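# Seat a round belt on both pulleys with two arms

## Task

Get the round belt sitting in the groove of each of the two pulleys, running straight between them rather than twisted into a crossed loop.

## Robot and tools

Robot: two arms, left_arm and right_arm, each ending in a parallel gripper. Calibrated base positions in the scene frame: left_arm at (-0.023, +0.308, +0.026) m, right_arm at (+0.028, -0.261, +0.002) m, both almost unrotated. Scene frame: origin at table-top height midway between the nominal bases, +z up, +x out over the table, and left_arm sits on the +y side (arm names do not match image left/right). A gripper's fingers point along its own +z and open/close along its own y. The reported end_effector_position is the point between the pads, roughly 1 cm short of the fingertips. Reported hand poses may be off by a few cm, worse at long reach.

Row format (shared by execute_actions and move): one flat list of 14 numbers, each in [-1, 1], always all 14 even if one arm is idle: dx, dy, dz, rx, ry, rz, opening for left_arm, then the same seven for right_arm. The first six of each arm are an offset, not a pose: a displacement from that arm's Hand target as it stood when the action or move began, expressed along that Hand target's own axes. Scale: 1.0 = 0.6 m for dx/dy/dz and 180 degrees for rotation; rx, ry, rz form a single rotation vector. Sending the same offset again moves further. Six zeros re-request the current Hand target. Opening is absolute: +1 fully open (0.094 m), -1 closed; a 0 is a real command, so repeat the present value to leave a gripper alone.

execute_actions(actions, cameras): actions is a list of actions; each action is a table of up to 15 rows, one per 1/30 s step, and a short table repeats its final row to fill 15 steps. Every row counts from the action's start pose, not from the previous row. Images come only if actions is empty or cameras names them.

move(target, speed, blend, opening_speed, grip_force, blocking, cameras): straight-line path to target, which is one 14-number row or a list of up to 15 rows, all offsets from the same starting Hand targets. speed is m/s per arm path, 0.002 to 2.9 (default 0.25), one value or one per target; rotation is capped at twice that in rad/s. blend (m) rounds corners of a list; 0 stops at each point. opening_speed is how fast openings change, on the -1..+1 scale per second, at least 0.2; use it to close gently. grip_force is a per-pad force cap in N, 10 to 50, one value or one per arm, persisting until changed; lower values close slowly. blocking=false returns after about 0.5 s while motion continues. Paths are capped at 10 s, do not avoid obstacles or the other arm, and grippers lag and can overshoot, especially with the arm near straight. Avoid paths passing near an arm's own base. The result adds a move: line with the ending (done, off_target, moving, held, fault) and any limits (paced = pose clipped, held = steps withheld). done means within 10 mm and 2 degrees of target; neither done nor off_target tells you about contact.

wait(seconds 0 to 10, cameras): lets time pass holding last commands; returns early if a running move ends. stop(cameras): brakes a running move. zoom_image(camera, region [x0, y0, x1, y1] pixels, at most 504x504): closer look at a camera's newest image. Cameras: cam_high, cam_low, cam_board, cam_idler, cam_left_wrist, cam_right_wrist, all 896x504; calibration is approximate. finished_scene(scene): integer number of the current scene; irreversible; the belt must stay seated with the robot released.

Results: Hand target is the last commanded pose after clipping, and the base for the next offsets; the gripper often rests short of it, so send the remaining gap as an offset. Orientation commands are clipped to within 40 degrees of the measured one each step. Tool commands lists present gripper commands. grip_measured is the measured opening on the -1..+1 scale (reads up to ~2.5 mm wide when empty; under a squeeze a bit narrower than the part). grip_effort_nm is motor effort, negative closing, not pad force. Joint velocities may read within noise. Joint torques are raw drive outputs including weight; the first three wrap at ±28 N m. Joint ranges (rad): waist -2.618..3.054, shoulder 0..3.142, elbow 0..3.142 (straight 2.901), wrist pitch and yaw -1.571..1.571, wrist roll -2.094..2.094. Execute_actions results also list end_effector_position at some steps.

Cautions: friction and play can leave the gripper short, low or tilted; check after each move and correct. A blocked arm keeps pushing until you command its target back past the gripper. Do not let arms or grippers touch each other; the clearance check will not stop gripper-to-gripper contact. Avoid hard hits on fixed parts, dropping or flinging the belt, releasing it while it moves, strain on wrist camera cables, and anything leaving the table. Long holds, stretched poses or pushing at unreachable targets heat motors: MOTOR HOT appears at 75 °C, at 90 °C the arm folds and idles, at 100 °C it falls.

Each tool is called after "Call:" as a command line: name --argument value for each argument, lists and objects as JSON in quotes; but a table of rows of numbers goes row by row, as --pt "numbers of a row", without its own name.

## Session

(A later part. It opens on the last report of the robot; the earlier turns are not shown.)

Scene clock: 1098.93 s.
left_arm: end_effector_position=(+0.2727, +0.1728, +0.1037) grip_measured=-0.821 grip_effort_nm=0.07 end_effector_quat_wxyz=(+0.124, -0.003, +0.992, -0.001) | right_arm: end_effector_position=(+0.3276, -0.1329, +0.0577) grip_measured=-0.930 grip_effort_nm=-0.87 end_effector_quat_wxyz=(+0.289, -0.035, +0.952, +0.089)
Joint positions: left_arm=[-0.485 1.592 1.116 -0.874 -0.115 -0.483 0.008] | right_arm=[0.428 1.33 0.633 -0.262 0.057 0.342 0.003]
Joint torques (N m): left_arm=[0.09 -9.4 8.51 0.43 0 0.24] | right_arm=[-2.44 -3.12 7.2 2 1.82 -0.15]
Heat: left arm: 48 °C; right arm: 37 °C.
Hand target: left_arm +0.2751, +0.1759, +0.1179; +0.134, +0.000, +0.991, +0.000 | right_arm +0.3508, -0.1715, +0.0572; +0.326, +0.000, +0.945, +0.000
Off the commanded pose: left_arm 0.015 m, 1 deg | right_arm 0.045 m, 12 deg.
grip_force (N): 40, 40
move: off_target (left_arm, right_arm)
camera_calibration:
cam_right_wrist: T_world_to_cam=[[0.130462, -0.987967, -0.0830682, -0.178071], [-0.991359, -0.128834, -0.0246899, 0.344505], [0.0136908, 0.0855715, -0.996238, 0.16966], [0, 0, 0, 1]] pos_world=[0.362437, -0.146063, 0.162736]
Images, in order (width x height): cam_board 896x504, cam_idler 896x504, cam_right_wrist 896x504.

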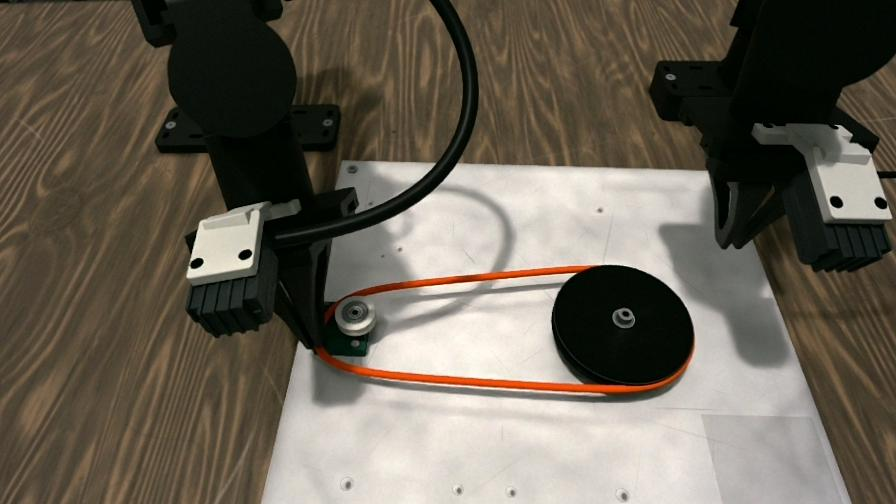

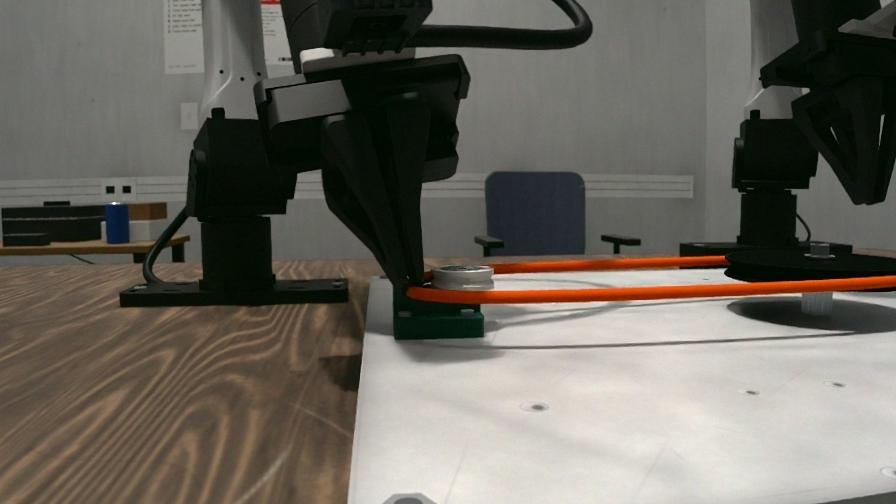

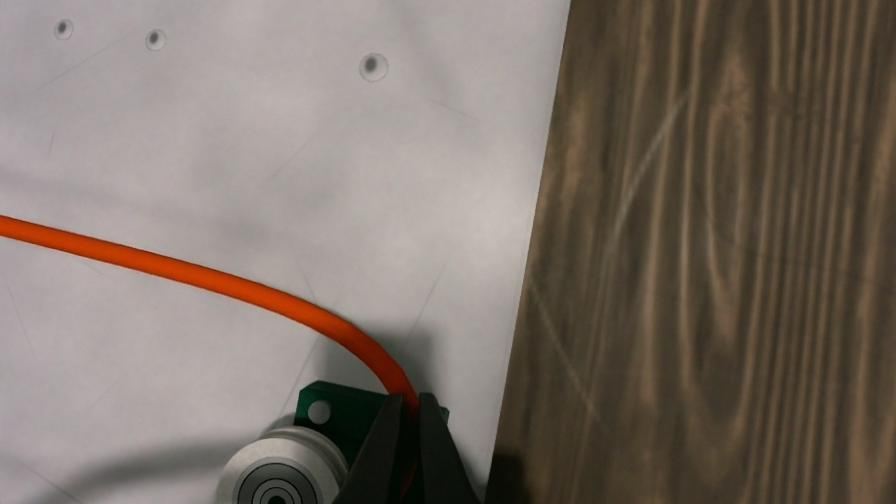

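Call:
move --target '[0,0,0,0,0,0,-0.82,-0.022,0.01,0.007,0,-0.014,0,-1]' --speed 0.06 --cameras '["cam_idler","cam_right_wrist","cam_board"]'

Call:
zoom_image --camera "cam_idler" --region '[390, 220, 570, 320]'

Call:
zoom_image --camera "cam_board" --region '[270, 260, 450, 380]'

Scene clock: 1107.17 s.
left_arm: end_effector_position=(+0.2727, +0.1728, +0.1037) grip_measured=-0.821 grip_effort_nm=0.07 end_effector_quat_wxyz=(+0.124, -0.003, +0.992, -0.001) | right_arm: end_effector_position=(+0.3325, -0.1307, +0.0562) grip_measured=-0.931 grip_effort_nm=-0.87 end_effector_quat_wxyz=(+0.295, -0.039, +0.950, +0.090)
Joint positions: left_arm=[-0.485 1.592 1.116 -0.874 -0.115 -0.483 0.008] | right_arm=[0.428 1.35 0.633 -0.23 0.057 0.333 0.003]
Joint torques (N m): left_arm=[0.18 -9.31 8.59 0.45 -0.06 0.21] | right_arm=[-1.69 -2.78 8.47 2.21 2 -0.11]
Heat: left arm: 48 °C; right arm: 37 °C.
Hand target: left_arm +0.2751, +0.1759, +0.1179; +0.134, +0.000, +0.991, +0.000 | right_arm +0.3637, -0.1655, +0.0620; +0.347, +0.000, +0.938, +0.000
Off the commanded pose: left_arm 0.015 m, 1 deg | right_arm 0.047 m, 13 deg.
grip_force (N): 40, 40
move: off_target (left_arm, right_arm)
camera_calibration:
cam_right_wrist: T_world_to_cam=[[0.138939, -0.986948, -0.0814198, -0.17939], [-0.989957, -0.136255, -0.0376689, 0.348835], [0.0260834, 0.0858358, -0.995968, 0.163831], [0, 0, 0, 1]] pos_world=[0.365983, -0.143581, 0.161705]
Images, in order (width x height): cam_board 896x504, cam_idler 896x504, cam_right_wrist 896x504.

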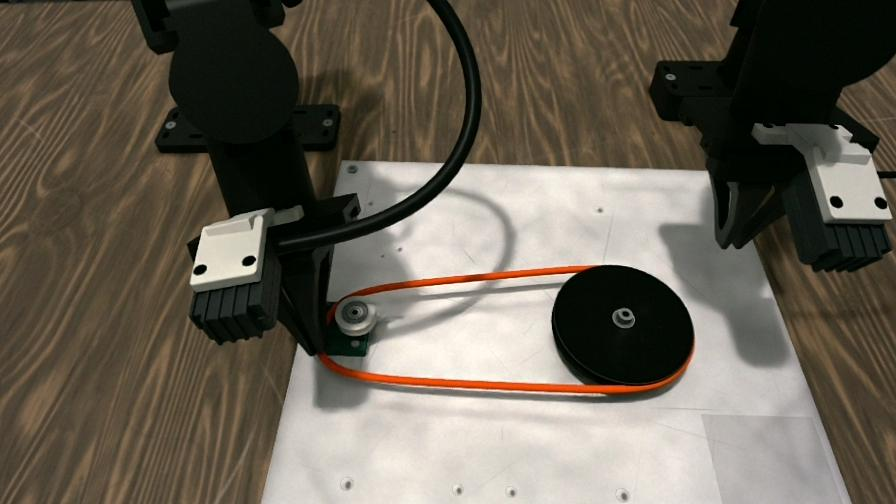

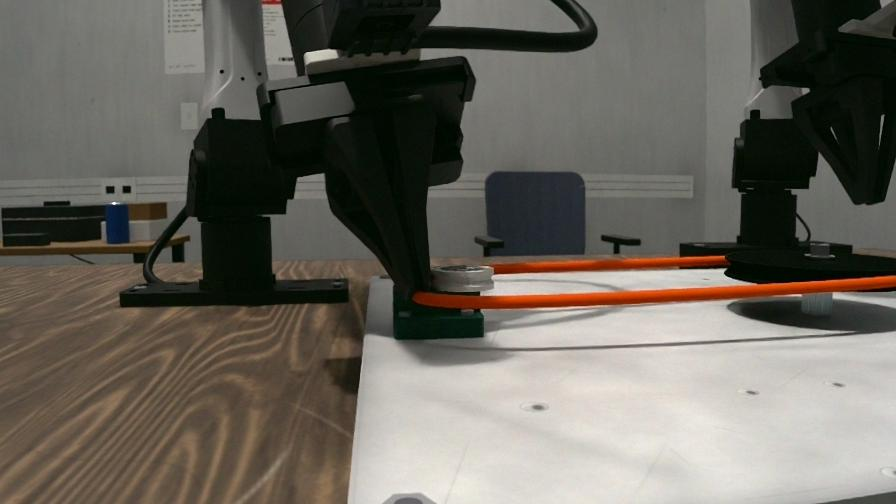

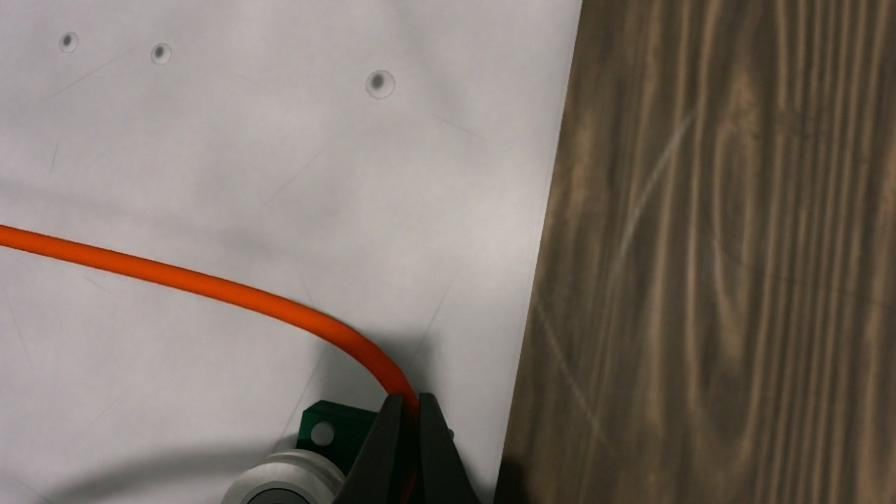

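Scaled by 2.800 from the camera's 896x504 image, which has a finer 1280x720 frame.

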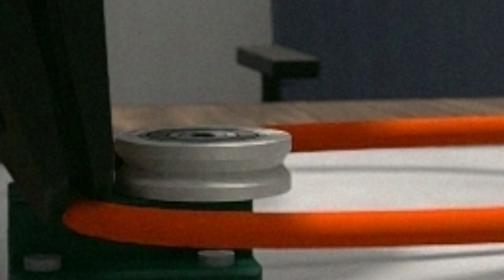

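Scaled by 2.800 from the camera's 896x504 image, which has a finer 1280x720 frame.

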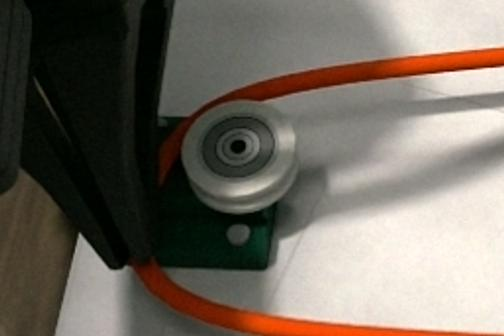

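Call:
move --target '[0,0,0,0,0,0,-0.82,-0.0054,0.0133,-0.0063,0,-0.028,0,-1]' --speed 0.06 --cameras '["cam_idler","cam_right_wrist","cam_board"]'

Call:
zoom_image --camera "cam_idler" --region '[390, 220, 570, 320]'

Call:
zoom_image --camera "cam_board" --region '[270, 260, 450, 380]'

Scene clock: 1125.53 s.
left_arm: end_effector_position=(+0.2727, +0.1728, +0.1037) grip_measured=-0.821 grip_effort_nm=0.07 end_effector_quat_wxyz=(+0.124, -0.003, +0.992, -0.001) | right_arm: end_effector_position=(+0.3364, -0.1263, +0.0584) grip_measured=-0.932 grip_effort_nm=-0.88 end_effector_quat_wxyz=(+0.323, -0.048, +0.942, +0.074)
Joint positions: left_arm=[-0.485 1.592 1.116 -0.874 -0.115 -0.483 0.008] | right_arm=[0.47 1.35 0.613 -0.17 0.124 0.33 0.003]
Joint torques (N m): left_arm=[0.28 -9.32 8.66 0.41 -0.04 0.21] | right_arm=[-1.06 -4.94 5.39 2.72 1.96 0.1]
Heat: left arm: 48 °C; right arm: 37 °C.
Hand target: left_arm +0.2751, +0.1759, +0.1179; +0.134, +0.000, +0.991, +0.000 | right_arm +0.3637, -0.1575, +0.0669; +0.388, +0.000, +0.922, +0.000
Off the commanded pose: left_arm 0.015 m, 1 deg | right_arm 0.042 m, 13 deg.
grip_force (N): 40, 40
move: off_target (left_arm, right_arm)
camera_calibration:
cam_right_wrist: T_world_to_cam=[[0.145975, -0.988461, -0.0404538, -0.180423], [-0.985596, -0.141779, -0.0921868, 0.354442], [0.0853875, 0.0533281, -0.99492, 0.141437], [0, 0, 0, 1]] pos_world=[0.363597, -0.135631, 0.166094]
Images, in order (width x height): cam_board 896x504, cam_idler 896x504, cam_right_wrist 896x504.

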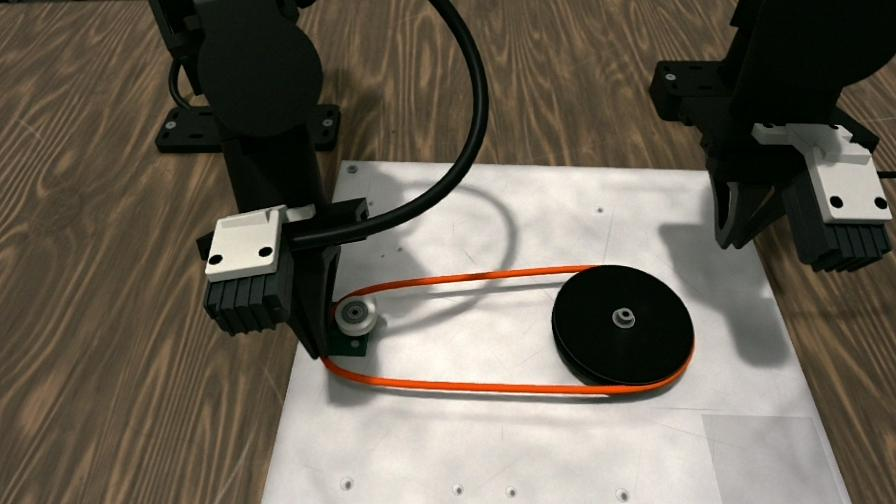

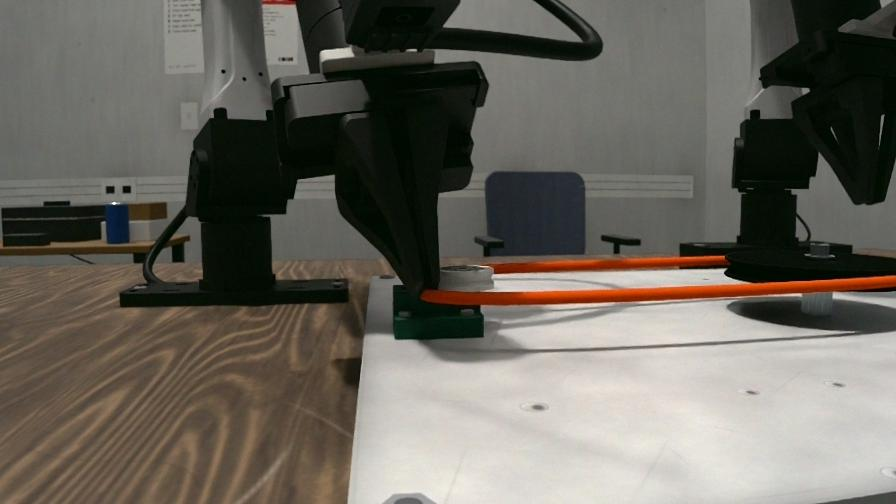

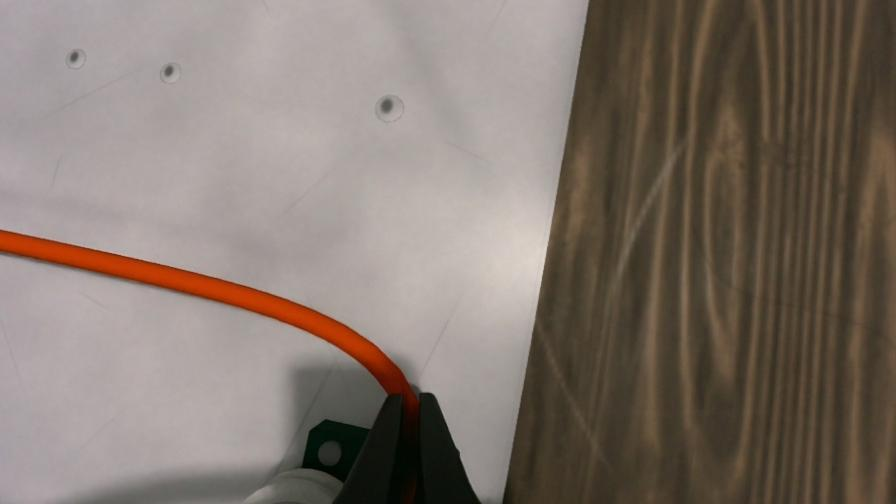

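Scaled by 2.800 from the camera's 896x504 image, which has a finer 1280x720 frame.

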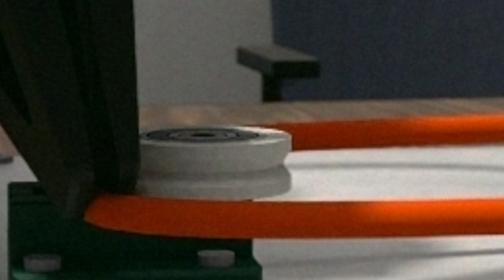

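Scaled by 2.800 from the camera's 896x504 image, which has a finer 1280x720 frame.

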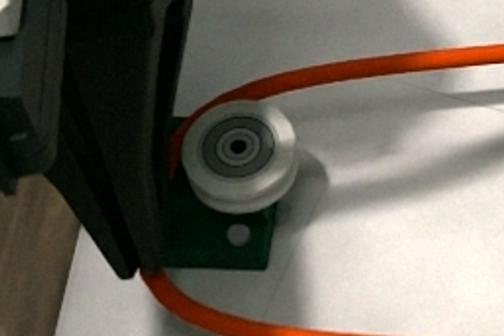

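Call:
move --target '[0,0,0,0,0,0,-0.82,-0.0084,0.005,-0.0082,0,-0.01,0,-1]' --speed 0.06 --cameras '["cam_idler","cam_right_wrist","cam_board"]'

Call:
zoom_image --camera "cam_idler" --region '[390, 220, 570, 320]'

Call:
zoom_image --camera "cam_board" --region '[270, 260, 450, 380]'

Scene clock: 1134.60 s.
left_arm: end_effector_position=(+0.2727, +0.1728, +0.1037) grip_measured=-0.821 grip_effort_nm=0.07 end_effector_quat_wxyz=(+0.124, -0.003, +0.992, -0.001) | right_arm: end_effector_position=(+0.3369, -0.1254, +0.0588) grip_measured=-0.932 grip_effort_nm=-0.88 end_effector_quat_wxyz=(+0.332, -0.051, +0.940, +0.064)
Joint positions: left_arm=[-0.485 1.592 1.116 -0.874 -0.115 -0.483 0.008] | right_arm=[0.488 1.35 0.605 -0.153 0.157 0.33 0.003]
Joint torques (N m): left_arm=[0.17 -9.42 8.43 0.4 -0.04 0.21] | right_arm=[-0.98 -6.56 5.44 2.74 1.9 0.16]
Heat: left arm: 48 °C; right arm: 37 °C.
Hand target: left_arm +0.2751, +0.1759, +0.1179; +0.134, +0.000, +0.991, +0.000 | right_arm +0.3637, -0.1544, +0.0740; +0.402, +0.000, +0.916, +0.000
Off the commanded pose: left_arm 0.015 m, 1 deg | right_arm 0.042 m, 13 deg.
grip_force (N): 40, 40
move: off_target (left_arm, right_arm)
camera_calibration:
cam_right_wrist: T_world_to_cam=[[0.144948, -0.989243, -0.0196965, -0.180476], [-0.983825, -0.141979, -0.109228, 0.355459], [0.105257, 0.0352103, -0.993822, 0.132709], [0, 0, 0, 1]] pos_world=[0.3619, -0.13274, 0.167161]
Images, in order (width x height): cam_board 896x504, cam_idler 896x504, cam_right_wrist 896x504.

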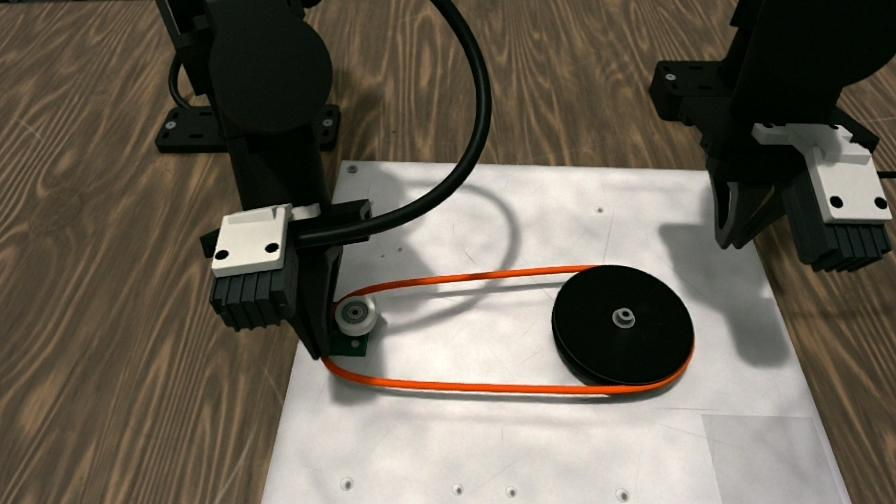

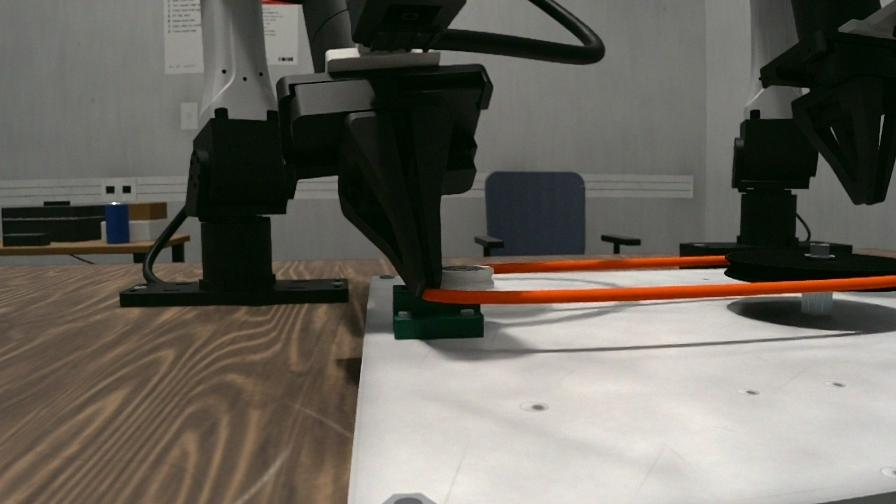

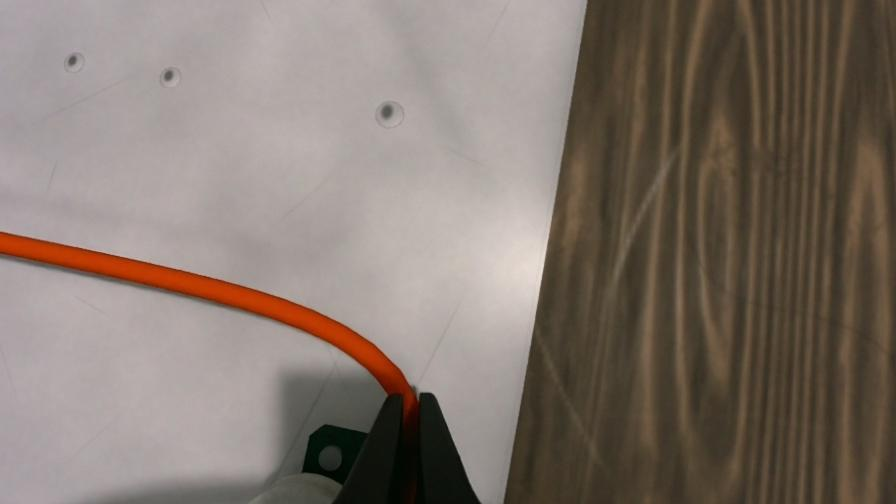

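Scaled by 2.800 from the camera's 896x504 image, which has a finer 1280x720 frame.

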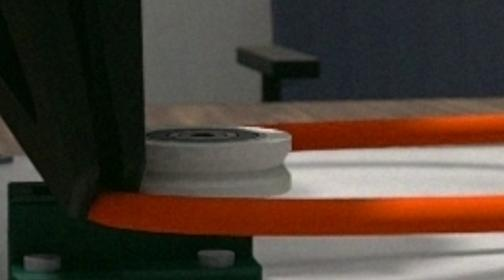

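Scaled by 2.800 from the camera's 896x504 image, which has a finer 1280x720 frame.

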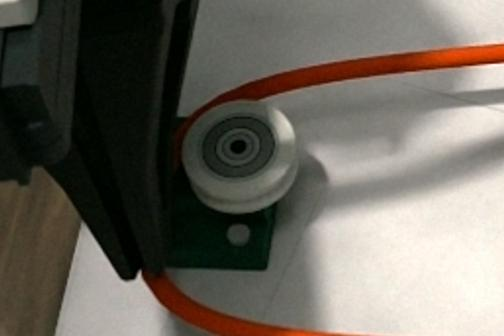

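Call:
move --target '[0,0,0,0,0,0,-0.82,-0.0074,0,-0.0068,0,0,0,-1]' --speed 0.04 --cameras '["cam_idler"]'

Call:
zoom_image --camera "cam_idler" --region '[390, 220, 570, 320]'

Scene clock: 1143.67 s.
left_arm: end_effector_position=(+0.2727, +0.1728, +0.1037) grip_measured=-0.821 grip_effort_nm=0.07 end_effector_quat_wxyz=(+0.124, -0.003, +0.992, -0.001) | right_arm: end_effector_position=(+0.3371, -0.1253, +0.0607) grip_measured=-0.932 grip_effort_nm=-0.87 end_effector_quat_wxyz=(+0.334, -0.051, +0.939, +0.066)
Joint positions: left_arm=[-0.485 1.592 1.116 -0.874 -0.115 -0.483 0.008] | right_arm=[0.488 1.343 0.605 -0.153 0.157 0.33 0.003]
Joint torques (N m): left_arm=[0.24 -9.42 8.47 0.47 -0.06 0.2] | right_arm=[-0.92 -7.15 6.63 2.52 1.91 0.16]
Heat: left arm: 48 °C; right arm: 37 °C.
Hand target: left_arm +0.2751, +0.1759, +0.1179; +0.134, +0.000, +0.991, +0.000 | right_arm +0.3637, -0.1544, +0.0801; +0.402, +0.000, +0.916, +0.000
Off the commanded pose: left_arm 0.015 m, 1 deg | right_arm 0.044 m, 13 deg.
grip_force (N): 40, 40
move: off_target (left_arm, right_arm)
Images, in order (width x height): cam_idler 896x504.

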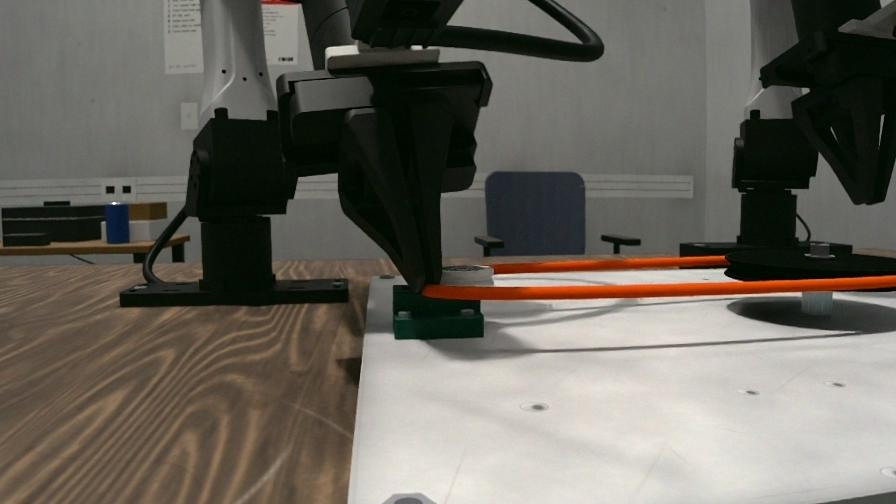

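Scaled by 2.800 from the camera's 896x504 image, which has a finer 1280x720 frame.

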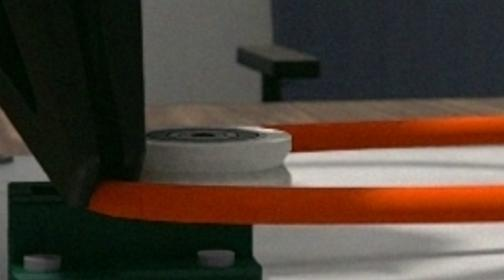

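Call:
move --target '[0,0,0,0,0,0,-0.82,-0.0049,0,-0.0045,0,0,0,-1]' --speed 0.04 --cameras '["cam_idler","cam_right_wrist","cam_board"]'

Call:
zoom_image --camera "cam_idler" --region '[390, 220, 570, 320]'

Call:
zoom_image --camera "cam_board" --region '[270, 260, 450, 380]'

Scene clock: 1156.37 s.
left_arm: end_effector_position=(+0.2727, +0.1728, +0.1037) grip_measured=-0.821 grip_effort_nm=0.07 end_effector_quat_wxyz=(+0.124, -0.003, +0.992, -0.001) | right_arm: end_effector_position=(+0.3375, -0.1252, +0.0630) grip_measured=-0.932 grip_effort_nm=-0.87 end_effector_quat_wxyz=(+0.338, -0.051, +0.938, +0.066)
Joint positions: left_arm=[-0.485 1.592 1.116 -0.874 -0.115 -0.483 0.008] | right_arm=[0.489 1.336 0.605 -0.153 0.16 0.33 0.003]
Joint torques (N m): left_arm=[0.06 -9.33 8.53 0.46 -0.09 0.23] | right_arm=[-1.01 -7.2 7.47 2.36 1.9 0.15]
Heat: left arm: 49 °C; right arm: 37 °C.
Hand target: left_arm +0.2751, +0.1759, +0.1179; +0.134, +0.000, +0.991, +0.000 | right_arm +0.3638, -0.1545, +0.0841; +0.402, +0.000, +0.916, +0.000
Off the commanded pose: left_arm 0.015 m, 1 deg | right_arm 0.045 m, 12 deg.
grip_force (N): 40, 40
move: off_target (left_arm, right_arm)
camera_calibration:
cam_right_wrist: T_world_to_cam=[[0.144439, -0.989268, -0.0220425, -0.180007], [-0.982441, -0.140712, -0.122517, 0.357113], [0.118101, 0.0393517, -0.992222, 0.132969], [0, 0, 0, 1]] pos_world=[0.361138, -0.133058, 0.17172]
Images, in order (width x height): cam_board 896x504, cam_idler 896x504, cam_right_wrist 896x504.

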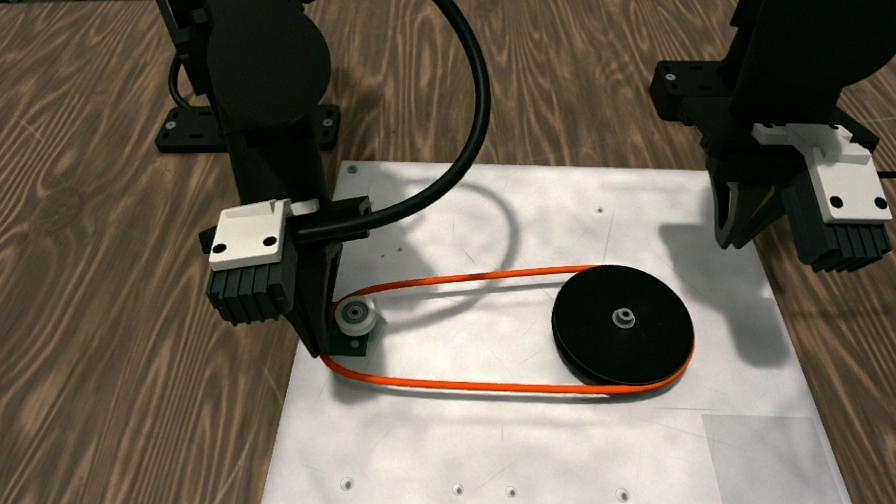

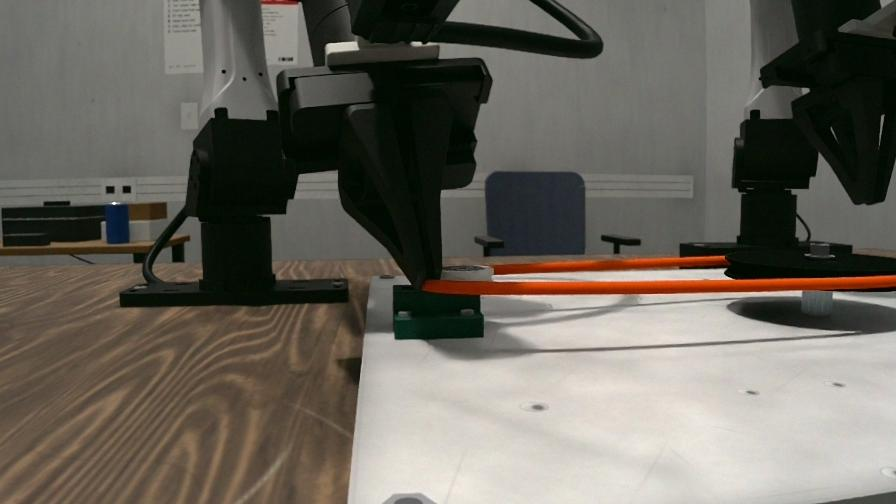

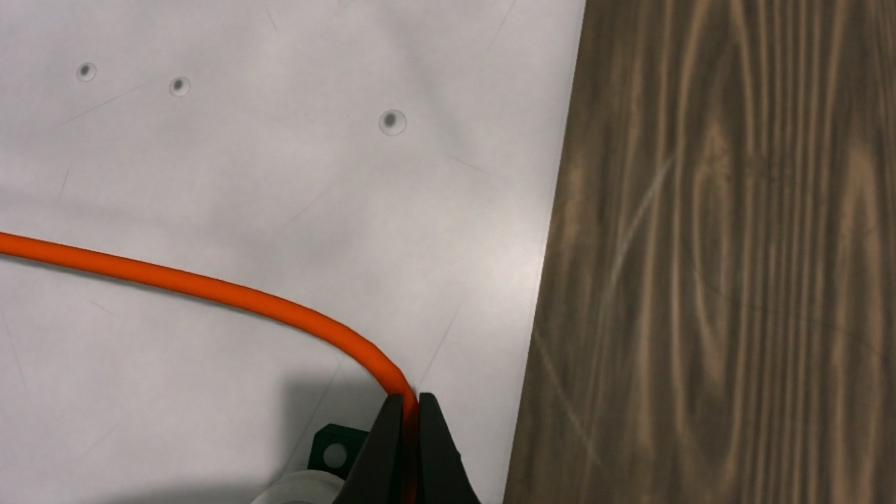

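Scaled by 2.800 from the camera's 896x504 image, which has a finer 1280x720 frame.

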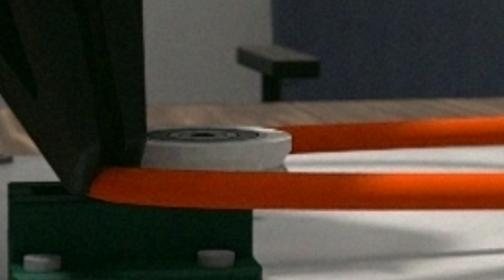

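Scaled by 2.800 from the camera's 896x504 image, which has a finer 1280x720 frame.

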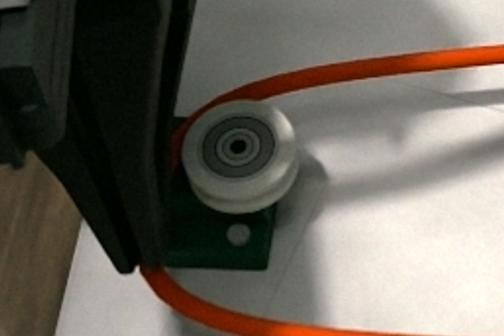

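Call:
move --target '[0,0,0,0,0,0,-0.82,0,0,0,0,0,0,-0.55]' --opening_speed 0.3 --cameras '["cam_idler","cam_right_wrist","cam_board"]'

Call:
zoom_image --camera "cam_idler" --region '[390, 220, 570, 320]'

Call:
zoom_image --camera "cam_board" --region '[270, 260, 450, 380]'

Scene clock: 1167.23 s.
left_arm: end_effector_position=(+0.2727, +0.1728, +0.1037) grip_measured=-0.821 grip_effort_nm=0.07 end_effector_quat_wxyz=(+0.124, -0.003, +0.992, -0.001) | right_arm: end_effector_position=(+0.3394, -0.1299, +0.0637) grip_measured=-0.552 grip_effort_nm=0.08 end_effector_quat_wxyz=(+0.343, -0.046, +0.937, +0.053)
Joint positions: left_arm=[-0.485 1.592 1.116 -0.874 -0.115 -0.483 0.008] | right_arm=[0.489 1.336 0.605 -0.153 0.189 0.33 0.021]
Joint torques (N m): left_arm=[0.13 -9.32 8.51 0.48 -0.07 0.23] | right_arm=[-1.01 -6.89 7.45 2.41 1.64 0.14]
Heat: left arm: 49 °C; right arm: 37 °C.
Hand target: left_arm +0.2751, +0.1759, +0.1179; +0.134, +0.000, +0.991, +0.000 | right_arm +0.3638, -0.1545, +0.0841; +0.402, +0.000, +0.916, +0.000
Off the commanded pose: left_arm 0.015 m, 1 deg | right_arm 0.040 m, 11 deg.
grip_force (N): 40, 40
move: off_target (left_arm, right_arm)
camera_calibration:
cam_right_wrist: T_world_to_cam=[[0.126237, -0.992, -0.000886223, -0.180338], [-0.98354, -0.125044, -0.130437, 0.361359], [0.129282, 0.0173376, -0.991456, 0.12692], [0, 0, 0, 1]] pos_world=[0.361768, -0.13591, 0.17281]
Images, in order (width x height): cam_board 896x504, cam_idler 896x504, cam_right_wrist 896x504.

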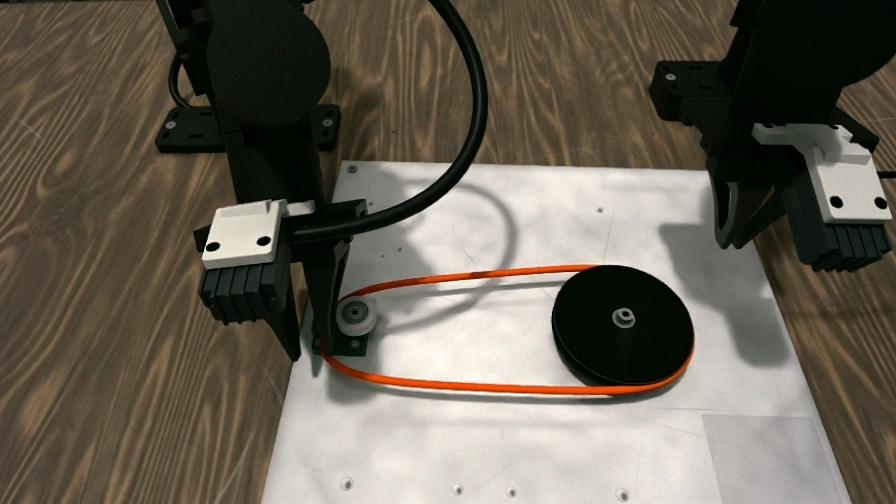

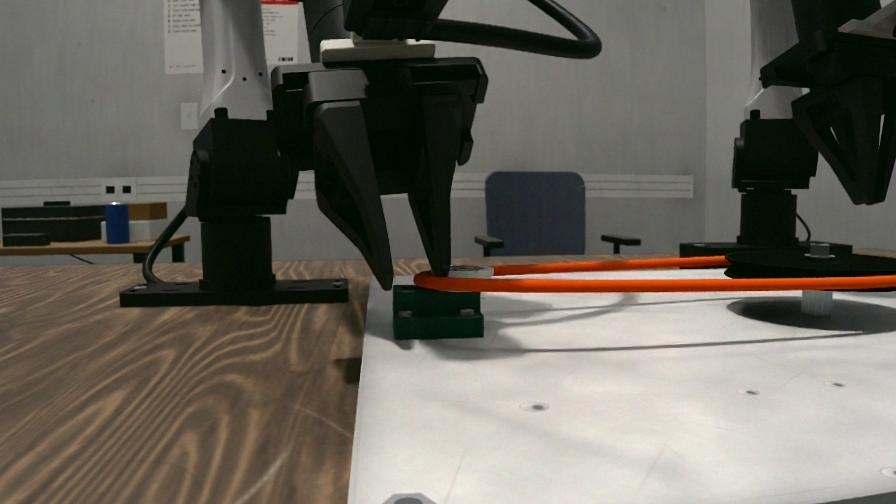

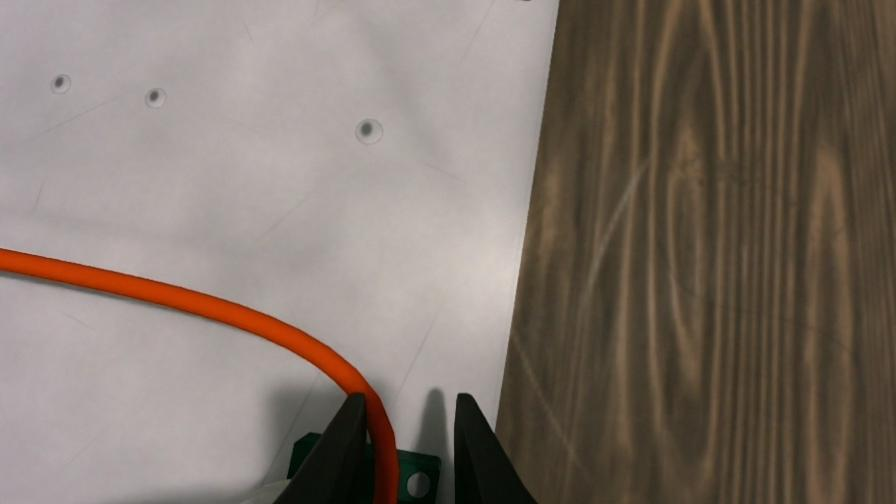

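Scaled by 2.800 from the camera's 896x504 image, which has a finer 1280x720 frame.

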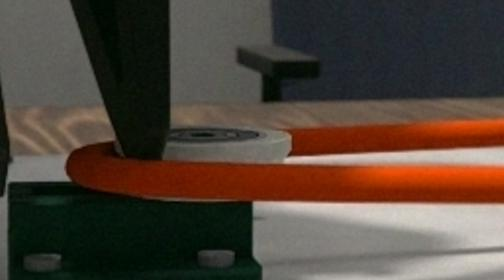

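Scaled by 2.800 from the camera's 896x504 image, which has a finer 1280x720 frame.

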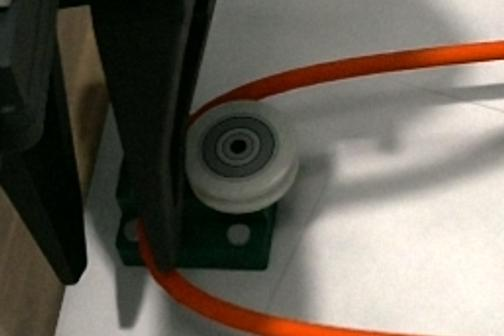

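Call:
move --target '[0,0,0,0,0,0,-0.82,0.0068,0.035,-0.0074,0,0,0,-0.55]' --speed 0.04 --cameras '["cam_idler","cam_right_wrist","cam_board"]'

Call:
zoom_image --camera "cam_idler" --region '[390, 220, 570, 320]'

Call:
zoom_image --camera "cam_board" --region '[270, 260, 450, 380]'

Scene clock: 1182.00 s.
left_arm: end_effector_position=(+0.2727, +0.1728, +0.1037) grip_measured=-0.821 grip_effort_nm=0.07 end_effector_quat_wxyz=(+0.124, -0.003, +0.992, -0.001) | right_arm: end_effector_position=(+0.3421, -0.1402, +0.0688) grip_measured=-0.552 grip_effort_nm=0.08 end_effector_quat_wxyz=(+0.371, -0.018, +0.928, -0.006)
Joint positions: left_arm=[-0.485 1.592 1.116 -0.874 -0.115 -0.483 0.008] | right_arm=[0.549 1.342 0.605 -0.153 0.37 0.384 0.021]
Joint torques (N m): left_arm=[0.16 -9.36 8.55 0.45 -0.08 0.21] | right_arm=[1.22 -4.01 9.42 2.26 0.53 0.25]
Heat: left arm: 49 °C; right arm: 38 °C.
Hand target: left_arm +0.2751, +0.1759, +0.1179; +0.134, +0.000, +0.991, +0.000 | right_arm +0.3577, -0.1334, +0.0841; +0.402, +0.000, +0.916, +0.000
Off the commanded pose: left_arm 0.015 m, 1 deg | right_arm 0.023 m, 4 deg.
grip_force (N): 40, 40
move: off_target (left_arm, right_arm)
camera_calibration:
cam_right_wrist: T_world_to_cam=[[0.0291665, -0.995361, 0.0916783, -0.164512], [-0.981863, -0.0457179, -0.183996, 0.37748], [0.187334, -0.0846491, -0.978642, 0.0967033], [0, 0, 0, 1]] pos_world=[0.357317, -0.138306, 0.179175]
Images, in order (width x height): cam_board 896x504, cam_idler 896x504, cam_right_wrist 896x504.

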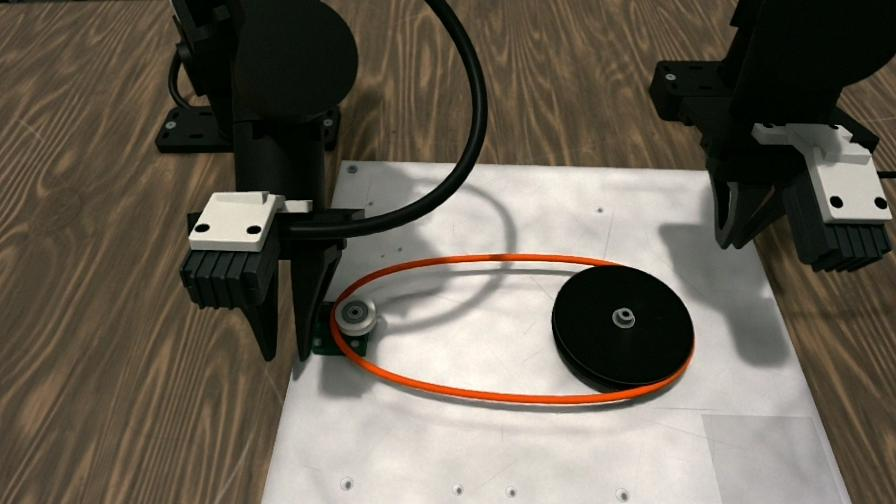

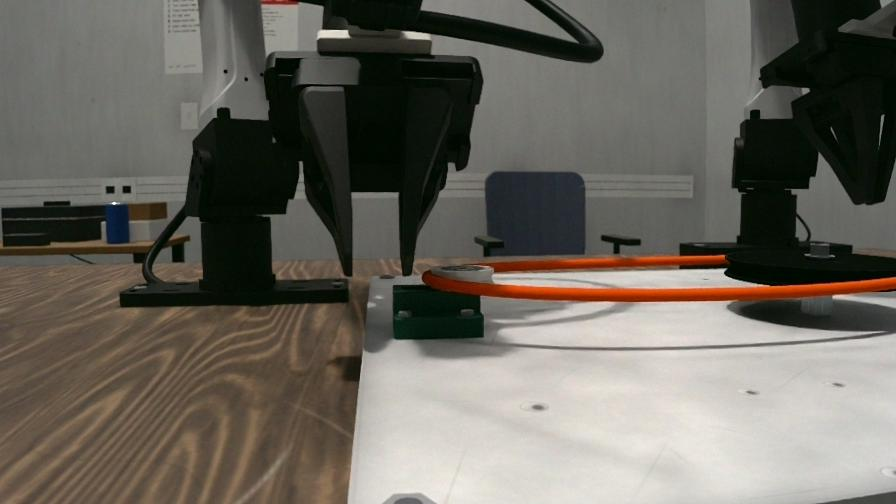

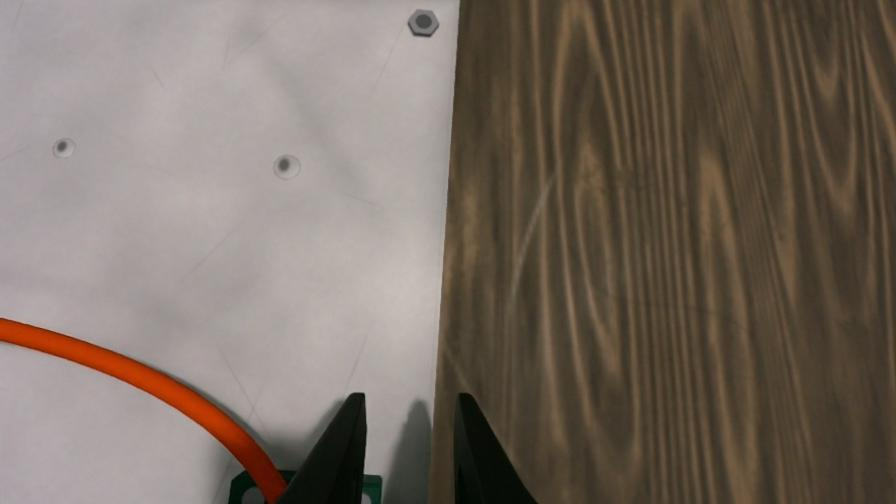

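Scaled by 2.800 from the camera's 896x504 image, which has a finer 1280x720 frame.

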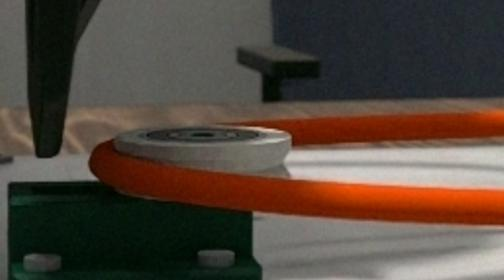

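Scaled by 2.800 from the camera's 896x504 image, which has a finer 1280x720 frame.

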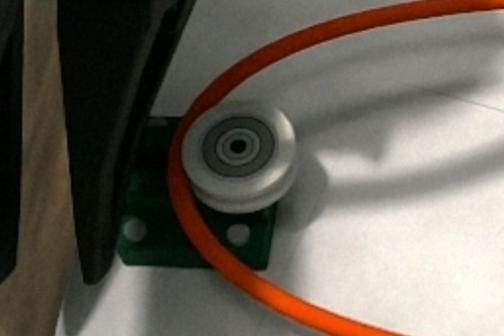

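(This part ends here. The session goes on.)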